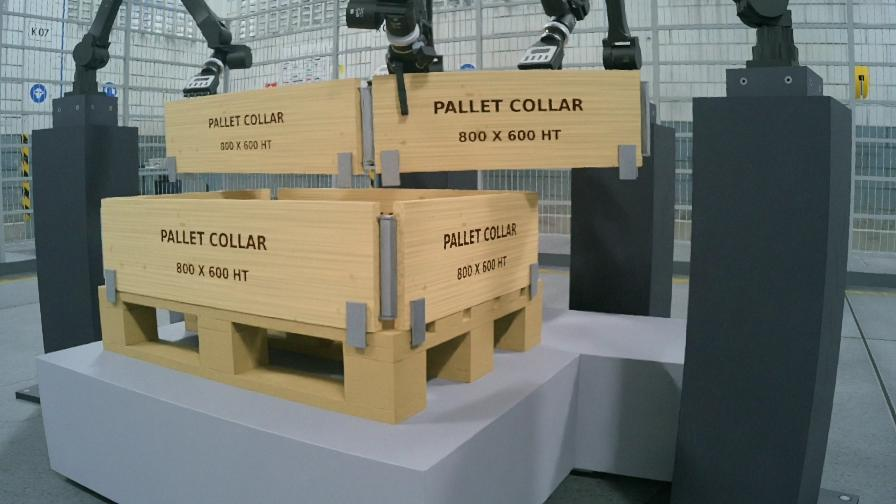

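move(arm1={"target":[-0.3761,-0.2245,0.930,0.4372,-0.8963,0.0660,-0.0321],"speed":0.05}, arm2={"target":[0.041,-0.2654,0.918,0.4376,-0.8971,0.0539,-0.0263],"speed":0.05}, arm3={"target":[0.5047,-0.1136,0.900,0.4206,-0.8621,-0.2537,0.1237],"speed":0.05}, arm4={"target":[-0.1583,0.0494,0.965,-0.1467,0.3007,-0.8469,0.4128],"speed":0.05}, cameras=["cam_high"])

Scene clock: 5748.13 s.
Joint torques (N m): arm1=[-1.32 -21.54 11.03 0.34 0.13 0.19] | arm2=[-0.85 -19.02 10.13 0.73 0.4 0.17] | arm3=[0.44 -23.59 3.64 0.2 1.44 -0.41] | arm4=[2.73 -31.03 10.15 -1.87 -1.99 -0.1]
Motor temperatures (°C): arm1=[25 47 40 27 24 26] | arm2=[24 40 44 28 27 27] | arm3=[24 46 38 27 36 27] | arm4=[24 62 48 29 33 24]
Heat: arm1: hottest joint2_rad 47 °C; arm2: hottest joint3_rad 44 °C; arm3: hottest joint2_rad 46 °C; arm4: hottest joint2_rad 62 °C.
move: arm1 off_target; arm2 off_target; arm3 off_target; arm4 off_target
Joint velocities: within noise
arm1.joint_positions: joint1_rad=-0.028 joint2_rad=+1.867 joint3_rad=+1.067 joint4_rad=+0.026 joint5_rad=+0.013 joint6_rad=-0.025 hand_little=-0.799 hand_ring=-0.663 hand_middle=+1.000 hand_index=-0.672 hand_thumb_turn=-1.000 hand_thumb_bend=+1.000 hand_force_limit=+1.000 hand_speed=-0.880
arm1.joint_status: not commanded
arm1.hand_stopped_by: force,force,fault,force,target,target
arm1.little_load_n: 0.0
arm1.ring_load_n: 15.5
arm1.middle_load_n: 0.0
arm1.index_load_n: 15.5
arm1.thumb_bend_load_n: 1.5
arm1.thumb_turn_load_n: 3.0
arm1.hand: x=-0.3856 y=-0.2574 z=+0.8623 quat_wxyz=(-0.390, +0.919, -0.044, +0.032)
arm1.hand_target: x=-0.3764 y=-0.2273 z=+0.9295 quat_wxyz=(-0.438, +0.896, -0.065, +0.031)
arm1.hand_status: off_target (0.076 m and 6.6 deg from the pose sent, 0.088 m and 6.3 deg at the start)
arm2.joint_positions: joint1_rad=+0.293 joint2_rad=+1.796 joint3_rad=+1.059 joint4_rad=-0.051 joint5_rad=+0.350 joint6_rad=+0.260 hand_little=-0.812 hand_ring=-0.647 hand_middle=-0.507 hand_index=-0.616 hand_thumb_turn=-1.000 hand_thumb_bend=+1.000 hand_force_limit=+1.000 hand_speed=-0.880
arm2.joint_status: not commanded
arm2.hand_stopped_by: force,force,force,force,target,target
arm2.little_load_n: 0.0
arm2.ring_load_n: 15.5
arm2.middle_load_n: 11.0
arm2.index_load_n: 9.5
arm2.thumb_bend_load_n: 1.0
arm2.thumb_turn_load_n: 0.0
arm2.hand: x=+0.0366 y=-0.2911 z=+0.8687 quat_wxyz=(-0.400, +0.915, -0.028, +0.038)
arm2.hand_target: x=+0.0415 y=-0.2670 z=+0.9176 quat_wxyz=(-0.438, +0.897, -0.054, +0.026)
arm2.hand_status: off_target (0.056 m and 5.8 deg from the pose sent, 0.075 m and 5.4 deg at the start)
arm3.joint_positions: joint1_rad=+0.078 joint2_rad=+1.894 joint3_rad=+0.904 joint4_rad=-0.328 joint5_rad=+0.842 joint6_rad=+1.158 hand_little=-0.816 hand_ring=-0.652 hand_middle=-0.590 hand_index=-0.737 hand_thumb_turn=-1.000 hand_thumb_bend=+1.000 hand_force_limit=+1.000 hand_speed=-0.860
arm3.joint_status: not commanded
arm3.hand_stopped_by: force,force,force,force,target,target
arm3.little_load_n: 1.0
arm3.ring_load_n: 5.0
arm3.middle_load_n: 11.0
arm3.index_load_n: 13.5
arm3.thumb_bend_load_n: 0.5
arm3.thumb_turn_load_n: 2.5
arm3.hand: x=+0.5159 y=-0.1156 z=+0.8450 quat_wxyz=(+0.409, -0.870, -0.260, +0.094)
arm3.hand_target: x=+0.5045 y=-0.1130 z=+0.8952 quat_wxyz=(+0.421, -0.862, -0.253, +0.123)
arm3.hand_status: off_target (0.056 m and 3.9 deg from the pose sent, 0.082 m and 8.8 deg at the start)
arm4.joint_positions: joint1_rad=+0.588 joint2_rad=+2.342 joint3_rad=+1.943 joint4_rad=-0.906 joint5_rad=+0.932 joint6_rad=+1.137 hand_little=-1.000 hand_ring=-0.679 hand_middle=-0.538 hand_index=-0.643 hand_thumb_turn=-1.000 hand_thumb_bend=+1.000 hand_force_limit=+1.000 hand_speed=-0.880
arm4.joint_status: not commanded
arm4.hand_stopped_by: target,force,force,force,target,target
arm4.little_load_n: 0.0
arm4.ring_load_n: 10.5
arm4.middle_load_n: 12.5
arm4.index_load_n: 18.0
arm4.thumb_bend_load_n: 1.5
arm4.thumb_turn_load_n: 11.0
arm4.hand: x=-0.1564 y=-0.0136 z=+0.8457 quat_wxyz=(-0.100, +0.286, -0.844, +0.443)
arm4.hand_target: x=-0.1582 y=+0.0307 z=+0.9297 quat_wxyz=(-0.147, +0.302, -0.846, +0.414)
arm4.hand_status: off_target (0.135 m and 6.6 deg from the pose sent, 0.152 m and 11.4 deg at the start; pose on its path clipped on 75 of 80 steps)
Images, in order (width x height): cam_high 896x504.

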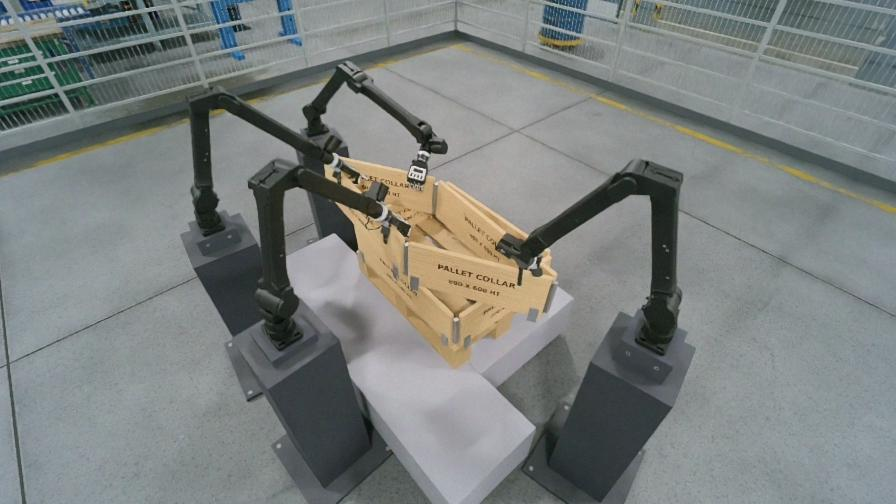

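move(arm1={"target":[-0.3402,-0.2275,0.928,0.4375,-0.8968,0.0579,-0.0282],"speed":0.04}, arm2={"target":[0.078,-0.2608,0.912,0.4378,-0.8975,0.0459,-0.0224],"speed":0.04}, arm3={"target":[0.5046,-0.0640,0.900,0.4154,-0.8515,-0.2874,0.1401],"speed":0.04}, arm4={"target":[-0.1593,0.0984,0.945,-0.1628,0.3338,-0.8344,0.4067],"speed":0.8}, cameras=["cam_low"])

Scene clock: 5783.47 s.
Joint torques (N m): arm1=[-2.37 -20.37 11.3 0.36 0.02 0.03] | arm2=[-1.96 -19.19 8.77 1.03 0.24 0.1] | arm3=[0.03 -23.06 3.29 0.77 1.42 -0.43] | arm4=[3.9 -29.04 12.74 -2.21 -1.83 0.16]
Motor temperatures (°C): arm1=[25 49 41 27 24 26] | arm2=[24 39 42 28 27 27] | arm3=[24 46 37 26 36 28] | arm4=[24 67 47 28 35 24]
Heat: arm1: hottest joint2_rad 49 °C; arm2: hottest joint3_rad 42 °C; arm3: hottest joint2_rad 46 °C; arm4: hottest joint2_rad 67 °C.
move: arm1 off_target; arm2 off_target; arm3 off_target; arm4 off_target
Joint velocities: within noise
arm1.joint_positions: joint1_rad=-0.085 joint2_rad=+1.864 joint3_rad=+1.073 joint4_rad=+0.026 joint5_rad=-0.054 joint6_rad=-0.066 hand_little=-0.799 hand_ring=-0.663 hand_middle=+1.000 hand_index=-0.672 hand_thumb_turn=-1.000 hand_thumb_bend=+1.000 hand_force_limit=+1.000 hand_speed=-0.880
arm1.joint_status: not commanded
arm1.hand_stopped_by: force,force,fault,force,target,target
arm1.little_load_n: 0.0
arm1.ring_load_n: 14.5
arm1.middle_load_n: 0.0
arm1.index_load_n: 16.5
arm1.thumb_bend_load_n: 1.0
arm1.thumb_turn_load_n: 4.0
arm1.hand: x=-0.3611 y=-0.2582 z=+0.8668 quat_wxyz=(-0.395, +0.918, -0.038, +0.021)
arm1.hand_target: x=-0.3407 y=-0.2304 z=+0.9279 quat_wxyz=(-0.438, +0.897, -0.057, +0.028)
arm1.hand_status: off_target (0.072 m and 6.0 deg from the pose sent, 0.085 m and 6.3 deg at the start)
arm2.joint_positions: joint1_rad=+0.231 joint2_rad=+1.796 joint3_rad=+1.046 joint4_rad=-0.015 joint5_rad=+0.283 joint6_rad=+0.204 hand_little=-0.812 hand_ring=-0.647 hand_middle=-0.507 hand_index=-0.616 hand_thumb_turn=-1.000 hand_thumb_bend=+1.000 hand_force_limit=+1.000 hand_speed=-0.880
arm2.joint_status: not commanded
arm2.hand_stopped_by: force,force,force,force,target,target
arm2.little_load_n: 0.0
arm2.ring_load_n: 14.5
arm2.middle_load_n: 10.5
arm2.index_load_n: 10.0
arm2.thumb_bend_load_n: 1.5
arm2.thumb_turn_load_n: 3.0
arm2.hand: x=+0.0627 y=-0.2829 z=+0.8667 quat_wxyz=(-0.402, +0.915, -0.020, +0.028)
arm2.hand_target: x=+0.0782 y=-0.2618 z=+0.9112 quat_wxyz=(-0.438, +0.898, -0.046, +0.023)
arm2.hand_status: off_target (0.053 m and 5.5 deg from the pose sent, 0.067 m and 5.5 deg at the start)
arm3.joint_positions: joint1_rad=-0.043 joint2_rad=+1.853 joint3_rad=+0.813 joint4_rad=-0.084 joint5_rad=+0.751 joint6_rad=+0.888 hand_little=-0.816 hand_ring=-0.652 hand_middle=-0.590 hand_index=-0.737 hand_thumb_turn=-1.000 hand_thumb_bend=+1.000 hand_force_limit=+1.000 hand_speed=-0.860
arm3.joint_status: not commanded
arm3.hand_stopped_by: force,force,force,force,target,target
arm3.little_load_n: 2.5
arm3.ring_load_n: 8.0
arm3.middle_load_n: 13.5
arm3.index_load_n: 12.0
arm3.thumb_bend_load_n: 1.0
arm3.thumb_turn_load_n: 1.5
arm3.hand: x=+0.5146 y=-0.0718 z=+0.8450 quat_wxyz=(+0.396, -0.862, -0.297, +0.112)
arm3.hand_target: x=+0.5042 y=-0.0637 z=+0.8948 quat_wxyz=(+0.416, -0.852, -0.286, +0.139)
arm3.hand_status: off_target (0.056 m and 4.2 deg from the pose sent, 0.076 m and 6.6 deg at the start)
arm4.joint_positions: joint1_rad=+0.632 joint2_rad=+2.342 joint3_rad=+1.943 joint4_rad=-0.875 joint5_rad=+0.919 joint6_rad=+1.079 hand_little=-1.000 hand_ring=-0.679 hand_middle=-0.538 hand_index=-0.643 hand_thumb_turn=-1.000 hand_thumb_bend=+1.000 hand_force_limit=+1.000 hand_speed=-0.880
arm4.joint_status: not commanded
arm4.hand_stopped_by: target,force,force,force,target,target
arm4.little_load_n: 0.5
arm4.ring_load_n: 12.0
arm4.middle_load_n: 12.0
arm4.index_load_n: 16.0
arm4.thumb_bend_load_n: 1.5
arm4.thumb_turn_load_n: 7.0
arm4.hand: x=-0.1609 y=+0.0224 z=+0.8458 quat_wxyz=(-0.112, +0.323, -0.832, +0.438)
arm4.hand_target: x=-0.1621 y=+0.0804 z=+0.9226 quat_wxyz=(-0.164, +0.336, -0.834, +0.407)
arm4.hand_status: off_target (0.125 m and 7.0 deg from the pose sent, 0.150 m and 10.0 deg at the start; pose on its path clipped on 54 of 58 steps)
Images, in order (width x height): cam_low 896x504.

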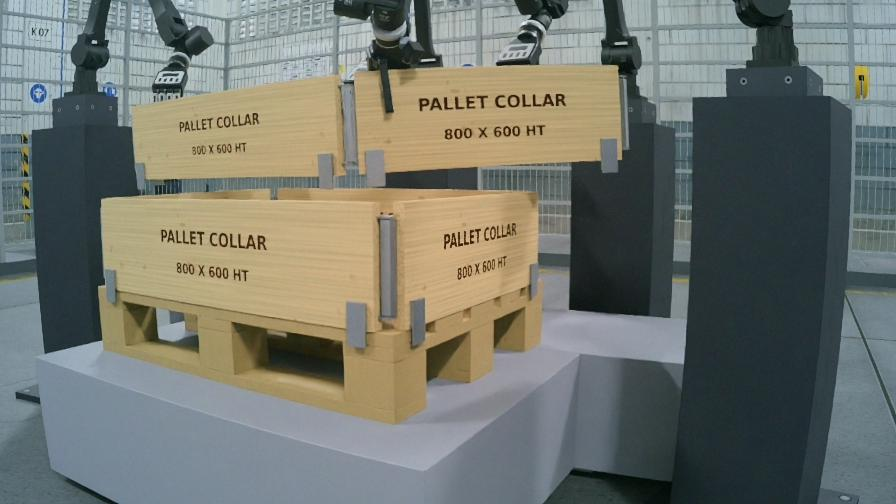

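move(arm1={"target":[-0.3043,-0.2305,0.926,0.4377,-0.8973,0.0499,-0.0243],"speed":0.04}, arm2={"target":[0.115,-0.2562,0.910,0.4380,-0.8979,0.0378,-0.0184],"speed":0.04}, arm3={"target":[0.5010,-0.0280,0.900,0.4053,-0.8309,-0.3425,0.1669],"speed":0.04}, arm4={"target":[-0.1625,0.1200,0.965,-0.1890,0.3875,-0.8108,0.3952],"speed":0.06}, cameras=["cam_low"])

Scene clock: 5813.10 s.
Joint torques (N m): arm1=[-4.07 -18.9 12.27 1.43 0.05 -0.29] | arm2=[-5.6 -19.37 10.54 1.26 0.16 -0.42] | arm3=[0.03 -13.57 4.01 2.19 0.25 -0.11] | arm4=[2.67 -30.62 9.31 -0.14 -2.29 0]
Motor temperatures (°C): arm1=[25 47 42 27 24 26] | arm2=[24 39 40 28 27 27] | arm3=[24 48 36 26 35 28] | arm4=[24 68 50 28 35 24]
Heat: arm1: hottest joint2_rad 47 °C; arm2: hottest joint3_rad 40 °C; arm3: hottest joint2_rad 48 °C; arm4: hottest joint2_rad 68 °C.
move: arm1 off_target; arm2 off_target; arm3 done; arm4 off_target
Joint velocities: within noise
arm1.joint_positions: joint1_rad=-0.128 joint2_rad=+1.854 joint3_rad=+1.077 joint4_rad=-0.014 joint5_rad=-0.121 joint6_rad=-0.079 hand_little=-0.799 hand_ring=-0.663 hand_middle=+1.000 hand_index=-0.672 hand_thumb_turn=-1.000 hand_thumb_bend=+1.000 hand_force_limit=+1.000 hand_speed=-0.880
arm1.joint_status: not commanded
arm1.hand_stopped_by: force,force,fault,force,target,target
arm1.little_load_n: 0.0
arm1.ring_load_n: 4.5
arm1.middle_load_n: 0.0
arm1.index_load_n: 18.0
arm1.thumb_bend_load_n: 1.0
arm1.thumb_turn_load_n: 9.5
arm1.hand: x=-0.3479 y=-0.2668 z=+0.8703 quat_wxyz=(-0.387, +0.921, -0.040, -0.001)
arm1.hand_target: x=-0.3051 y=-0.2355 z=+0.9274 quat_wxyz=(-0.438, +0.897, -0.050, +0.026)
arm1.hand_status: off_target (0.080 m and 7.2 deg from the pose sent, 0.087 m and 5.6 deg at the start)
arm2.joint_positions: joint1_rad=+0.199 joint2_rad=+1.791 joint3_rad=+1.000 joint4_rad=+0.006 joint5_rad=+0.216 joint6_rad=+0.187 hand_little=-0.812 hand_ring=-0.648 hand_middle=-0.507 hand_index=-0.616 hand_thumb_turn=-0.999 hand_thumb_bend=+1.001 hand_force_limit=+1.000 hand_speed=-0.880
arm2.joint_status: not commanded
arm2.hand_stopped_by: force,force,force,force,target,target
arm2.little_load_n: 0.0
arm2.ring_load_n: 4.5
arm2.middle_load_n: 12.0
arm2.index_load_n: 14.5
arm2.thumb_bend_load_n: 2.0
arm2.thumb_turn_load_n: 10.5
arm2.hand: x=+0.0742 y=-0.2990 z=+0.8521 quat_wxyz=(-0.387, +0.922, -0.012, +0.010)
arm2.hand_target: x=+0.1156 y=-0.2603 z=+0.9093 quat_wxyz=(-0.438, +0.898, -0.038, +0.022)
arm2.hand_status: off_target (0.083 m and 7.2 deg from the pose sent, 0.073 m and 5.1 deg at the start)
arm3.joint_positions: joint1_rad=-0.161 joint2_rad=+1.715 joint3_rad=+0.752 joint4_rad=+0.085 joint5_rad=+0.630 joint6_rad=+0.594 hand_little=-0.816 hand_ring=-0.653 hand_middle=-0.591 hand_index=-0.738 hand_thumb_turn=-1.000 hand_thumb_bend=+1.000 hand_force_limit=+1.000 hand_speed=-0.860
arm3.joint_status: not commanded
arm3.hand_stopped_by: force,force,force,force,target,target
arm3.little_load_n: 0.0
arm3.ring_load_n: 0.0
arm3.middle_load_n: 0.0
arm3.index_load_n: 0.0
arm3.thumb_bend_load_n: 0.0
arm3.thumb_turn_load_n: 0.0
arm3.hand: x=+0.4995 y=-0.0320 z=+0.8966 quat_wxyz=(+0.402, -0.832, -0.345, +0.162)
arm3.hand_target: x=+0.5009 y=-0.0280 z=+0.9000 quat_wxyz=(+0.405, -0.831, -0.342, +0.167)
arm3.hand_status: done (0.005 m and 0.7 deg from the pose sent, 0.072 m and 8.9 deg at the start)
arm4.joint_positions: joint1_rad=+0.657 joint2_rad=+2.326 joint3_rad=+1.878 joint4_rad=-0.745 joint5_rad=+0.879 joint6_rad=+0.930 hand_little=-1.000 hand_ring=-0.680 hand_middle=-0.538 hand_index=-0.643 hand_thumb_turn=-0.999 hand_thumb_bend=+1.000 hand_force_limit=+1.000 hand_speed=-0.880
arm4.joint_status: not commanded
arm4.hand_stopped_by: target,force,force,force,target,target
arm4.little_load_n: 0.0
arm4.ring_load_n: 4.0
arm4.middle_load_n: 13.5
arm4.index_load_n: 23.0
arm4.thumb_bend_load_n: 1.0
arm4.thumb_turn_load_n: 21.5
arm4.hand: x=-0.1693 y=+0.0471 z=+0.8333 quat_wxyz=(-0.124, +0.383, -0.810, +0.427)
arm4.hand_target: x=-0.1665 y=+0.0932 z=+0.9177 quat_wxyz=(-0.188, +0.389, -0.810, +0.396)
arm4.hand_status: off_target (0.151 m and 8.3 deg from the pose sent, 0.154 m and 12.8 deg at the start; pose on its path clipped on 69 of 72 steps)
Images, in order (width x height): cam_low 896x504.

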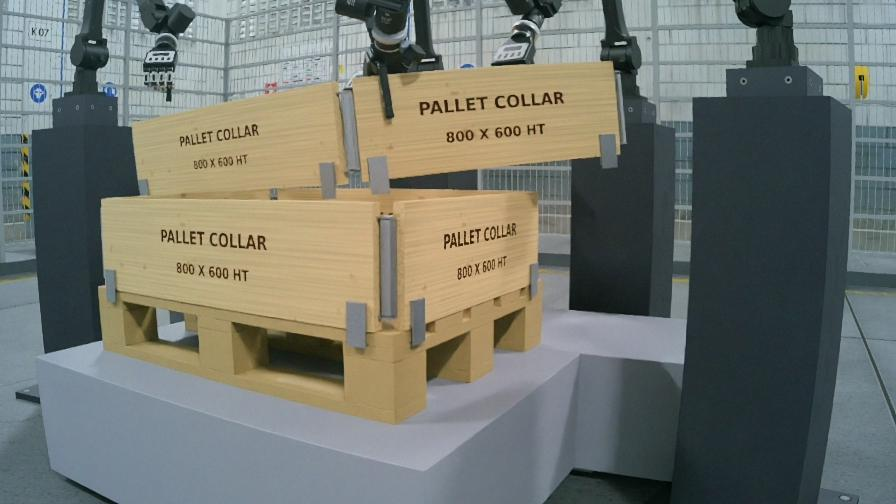

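move(arm1={"target":[-0.342,-0.242,0.865,0.4377,-0.8973,0.0499,-0.0243],"speed":0.05}, arm2={"target":[0.082,-0.268,0.860,0.4380,-0.8979,0.0378,-0.0184],"speed":0.05}, arm4={"target":[-0.168,0.065,0.870,-0.1628,0.3638,-0.8234,0.4007],"speed":0.05})

move(arm1={"target":[-0.348,-0.242,0.810,0.4377,-0.8973,0.0499,-0.0243],"speed":0.05}, arm2={"target":[0.074,-0.268,0.810,0.4380,-0.8979,0.0378,-0.0184],"speed":0.05}, arm4={"target":[-0.168,0.055,0.800,-0.1628,0.3638,-0.8234,0.4007],"speed":0.05}, cameras=["cam_low","cam_high"])

zoom_image(camera="cam_high", region=[320, 120, 600, 380])

Scene clock: 5836.43 s.
Joint torques (N m): arm1=[-1.67 -17.26 7.84 2.67 0.31 -0.05] | arm2=[-2.9 -16.67 9.03 1.4 0.22 -0.05] | arm3=[0.03 -13.57 4.03 2.18 0.25 -0.12] | arm4=[0.73 -26.52 9.14 -0.65 -1.22 0.04]
Motor temperatures (°C): arm1=[25 45 43 27 24 26] | arm2=[25 39 39 28 27 27] | arm3=[24 44 36 26 33 27] | arm4=[24 73 48 28 37 24]
Heat: arm1: hottest joint2_rad 45 °C; arm2: hottest joint2_rad 39 °C; arm3: hottest joint2_rad 44 °C; arm4: hottest joint2_rad 73 °C.
move: arm1 off_target; arm2 off_target; arm4 off_target
Joint velocities: within noise
arm1.joint_positions: joint1_rad=-0.097 joint2_rad=+1.915 joint3_rad=+1.031 joint4_rad=+0.134 joint5_rad=-0.081 joint6_rad=-0.067 hand_little=-0.799 hand_ring=-0.663 hand_middle=+1.000 hand_index=-0.672 hand_thumb_turn=-1.000 hand_thumb_bend=+1.000 hand_force_limit=+1.000 hand_speed=-0.880
arm1.joint_status: not commanded
arm1.hand_stopped_by: force,force,fault,force,target,target
arm1.little_load_n: 0.0
arm1.ring_load_n: 4.5
arm1.middle_load_n: 0.0
arm1.index_load_n: 17.0
arm1.thumb_bend_load_n: 1.5
arm1.thumb_turn_load_n: 9.0
arm1.hand: x=-0.3595 y=-0.2643 z=+0.8366 quat_wxyz=(-0.403, +0.914, -0.037, +0.012)
arm1.hand_target: x=-0.3421 y=-0.2434 z=+0.8657 quat_wxyz=(-0.438, +0.897, -0.050, +0.024)
arm1.hand_status: off_target (0.040 m and 4.9 deg from the pose sent, 0.026 m and 7.2 deg at the start)
arm2.joint_positions: joint1_rad=+0.232 joint2_rad=+1.847 joint3_rad=+0.971 joint4_rad=+0.122 joint5_rad=+0.262 joint6_rad=+0.198 hand_little=-0.812 hand_ring=-0.648 hand_middle=-0.507 hand_index=-0.616 hand_thumb_turn=-0.999 hand_thumb_bend=+1.001 hand_force_limit=+1.000 hand_speed=-0.880
arm2.joint_status: not commanded
arm2.hand_stopped_by: force,force,force,force,target,target
arm2.little_load_n: 0.0
arm2.ring_load_n: 3.5
arm2.middle_load_n: 11.5
arm2.index_load_n: 15.5
arm2.thumb_bend_load_n: 2.0
arm2.thumb_turn_load_n: 14.5
arm2.hand: x=+0.0623 y=-0.2991 z=+0.8272 quat_wxyz=(-0.405, +0.914, -0.013, +0.018)
arm2.hand_target: x=+0.0826 y=-0.2699 z=+0.8603 quat_wxyz=(-0.438, +0.898, -0.038, +0.019)
arm2.hand_status: off_target (0.049 m and 5.1 deg from the pose sent, 0.033 m and 7.2 deg at the start)
arm3: as last shown
arm3.hand: x=+0.4996 y=-0.0320 z=+0.8966 quat_wxyz=(+0.402, -0.832, -0.345, +0.162)
arm3.hand_target: x=+0.5009 y=-0.0280 z=+0.9000 quat_wxyz=(+0.405, -0.831, -0.343, +0.167)
arm4.joint_positions: joint1_rad=+0.650 joint2_rad=+2.325 joint3_rad=+1.840 joint4_rad=-0.715 joint5_rad=+0.872 joint6_rad=+0.981 hand_little=-1.000 hand_ring=-0.680 hand_middle=-0.538 hand_index=-0.643 hand_thumb_turn=-0.999 hand_thumb_bend=+1.000 hand_force_limit=+1.000 hand_speed=-0.880
arm4.joint_status: not commanded
arm4.hand_stopped_by: target,force,force,force,target,target
arm4.little_load_n: 0.0
arm4.ring_load_n: 5.0
arm4.middle_load_n: 13.5
arm4.index_load_n: 21.5
arm4.thumb_bend_load_n: 1.5
arm4.thumb_turn_load_n: 16.5
arm4.hand: x=-0.1727 y=+0.0417 z=+0.8202 quat_wxyz=(-0.131, +0.362, -0.821, +0.421)
arm4.hand_target: x=-0.1684 y=+0.0644 z=+0.8691 quat_wxyz=(-0.163, +0.365, -0.824, +0.402)
arm4.hand_status: off_target (0.055 m and 4.4 deg from the pose sent, 0.041 m and 6.0 deg at the start)
pictures: none

Scene clock: 5838.40 s.
Joint torques (N m): arm1=[-1.79 -15.27 7.35 2.43 0.21 0.02] | arm2=[-3.37 -14.92 8.38 0.99 -0.39 0.15] | arm3=[0.03 -13.57 4.01 2.19 0.25 -0.12] | arm4=[-0.5 -22.36 8.12 1.09 -1.17 0.02]
Motor temperatures (°C): arm1=[25 45 43 27 24 26] | arm2=[25 39 39 28 27 27] | arm3=[24 43 36 26 33 27] | arm4=[24 72 48 28 36 24]
Heat: arm1: hottest joint2_rad 45 °C; arm2: hottest joint2_rad 39 °C; arm3: hottest joint2_rad 43 °C; arm4: hottest joint2_rad 72 °C.
move: arm1 off_target; arm2 off_target; arm4 off_target
Joint velocities: within noise
arm1.joint_positions: joint1_rad=-0.081 joint2_rad=+2.008 joint3_rad=+1.014 joint4_rad=+0.275 joint5_rad=-0.070 joint6_rad=-0.068 hand_little=-0.799 hand_ring=-0.664 hand_middle=+1.000 hand_index=-0.672 hand_thumb_turn=-0.999 hand_thumb_bend=+1.000 hand_force_limit=+1.000 hand_speed=-0.880
arm1.joint_status: not commanded
arm1.hand_stopped_by: force,force,fault,force,target,target
arm1.little_load_n: 0.0
arm1.ring_load_n: 2.5
arm1.middle_load_n: 0.0
arm1.index_load_n: 17.0
arm1.thumb_bend_load_n: 2.0
arm1.thumb_turn_load_n: 11.5
arm1.hand: x=-0.3666 y=-0.2600 z=+0.7970 quat_wxyz=(-0.416, +0.908, -0.031, +0.016)
arm1.hand_target: x=-0.3480 y=-0.2430 z=+0.8106 quat_wxyz=(-0.438, +0.897, -0.050, +0.024)
arm1.hand_status: off_target (0.029 m and 3.6 deg from the pose sent, 0.037 m and 4.9 deg at the start)
arm2.joint_positions: joint1_rad=+0.251 joint2_rad=+1.933 joint3_rad=+0.963 joint4_rad=+0.256 joint5_rad=+0.291 joint6_rad=+0.189 hand_little=-0.812 hand_ring=-0.649 hand_middle=-0.507 hand_index=-0.615 hand_thumb_turn=-0.999 hand_thumb_bend=+1.001 hand_force_limit=+1.000 hand_speed=-0.880
arm2.joint_status: not commanded
arm2.hand_stopped_by: force,force,force,force,target,target
arm2.little_load_n: 0.0
arm2.ring_load_n: 2.0
arm2.middle_load_n: 10.0
arm2.index_load_n: 15.0
arm2.thumb_bend_load_n: 1.5
arm2.thumb_turn_load_n: 14.0
arm2.hand: x=+0.0544 y=-0.2921 z=+0.7968 quat_wxyz=(-0.425, +0.905, -0.009, +0.023)
arm2.hand_target: x=+0.0747 y=-0.2693 z=+0.8104 quat_wxyz=(-0.438, +0.898, -0.037, +0.019)
arm2.hand_status: off_target (0.034 m and 3.7 deg from the pose sent, 0.037 m and 5.1 deg at the start)
arm3: as last shown
arm4.joint_positions: joint1_rad=+0.641 joint2_rad=+2.345 joint3_rad=+1.795 joint4_rad=-0.609 joint5_rad=+0.864 joint6_rad=+0.969 hand_little=-1.000 hand_ring=-0.680 hand_middle=-0.538 hand_index=-0.643 hand_thumb_turn=-0.999 hand_thumb_bend=+1.000 hand_force_limit=+1.000 hand_speed=-0.880
arm4.joint_status: not commanded
arm4.hand_stopped_by: target,force,force,force,target,target
arm4.little_load_n: 0.0
arm4.ring_load_n: 0.0
arm4.middle_load_n: 7.5
arm4.index_load_n: 19.0
arm4.thumb_bend_load_n: 0.5
arm4.thumb_turn_load_n: 8.5
arm4.hand: x=-0.1700 y=+0.0372 z=+0.7957 quat_wxyz=(-0.146, +0.355, -0.823, +0.419)
arm4.hand_target: x=-0.1683 y=+0.0551 z=+0.8004 quat_wxyz=(-0.163, +0.364, -0.824, +0.402)
arm4.hand_status: off_target (0.018 m and 3.1 deg from the pose sent, 0.025 m and 4.4 deg at the start)
pictures: cam_high, cam_low
Images, in order (width x height): cam_high 896x504, cam_low 896x504.

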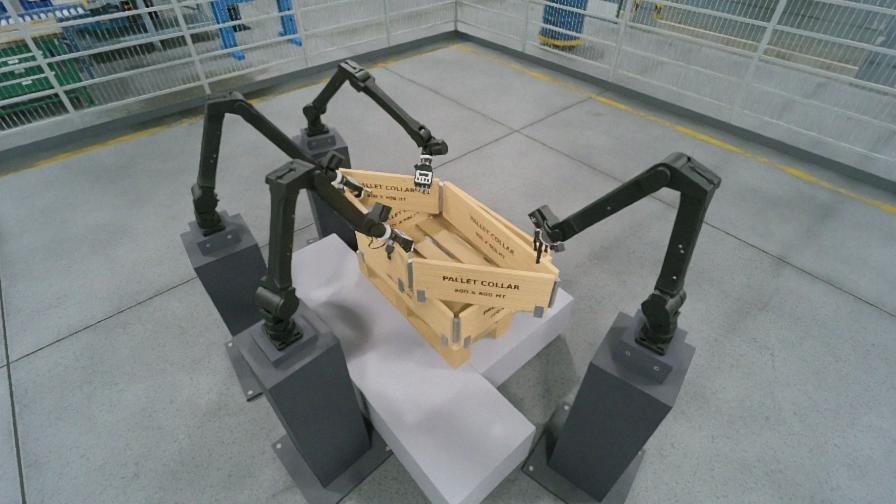

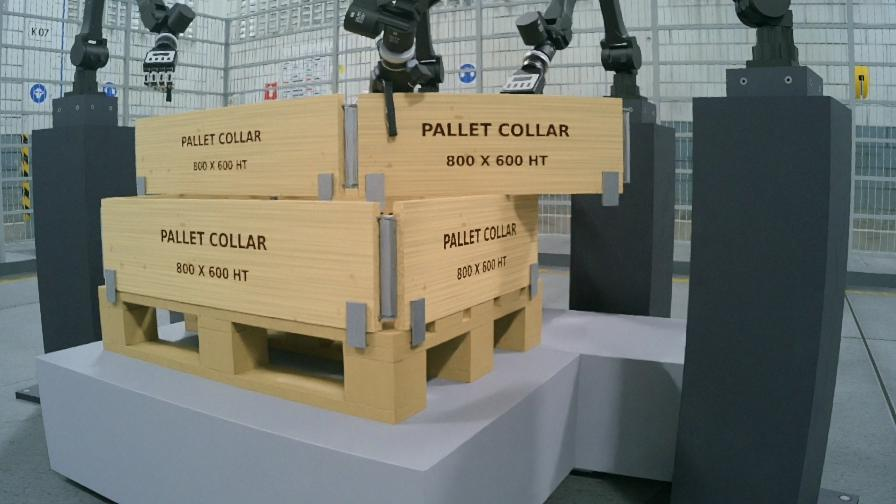

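Scaled by 1.800.

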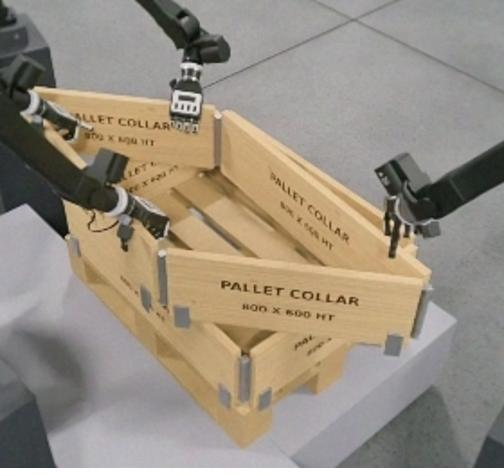

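zoom_image(camera="cam_high", region=[400, 180, 580, 340])

zoom_image(camera="cam_high", region=[320, 150, 460, 290])

Scaled by 2.800.

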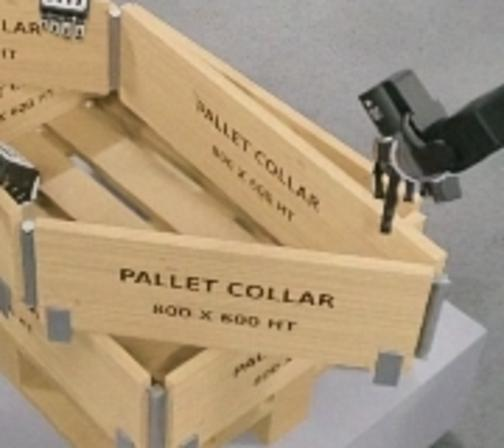

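Scaled by 3.600.

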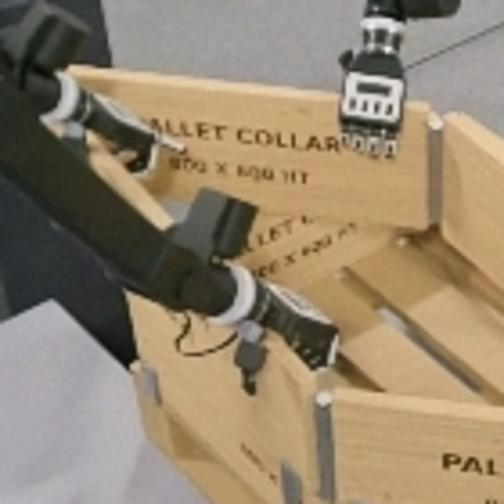

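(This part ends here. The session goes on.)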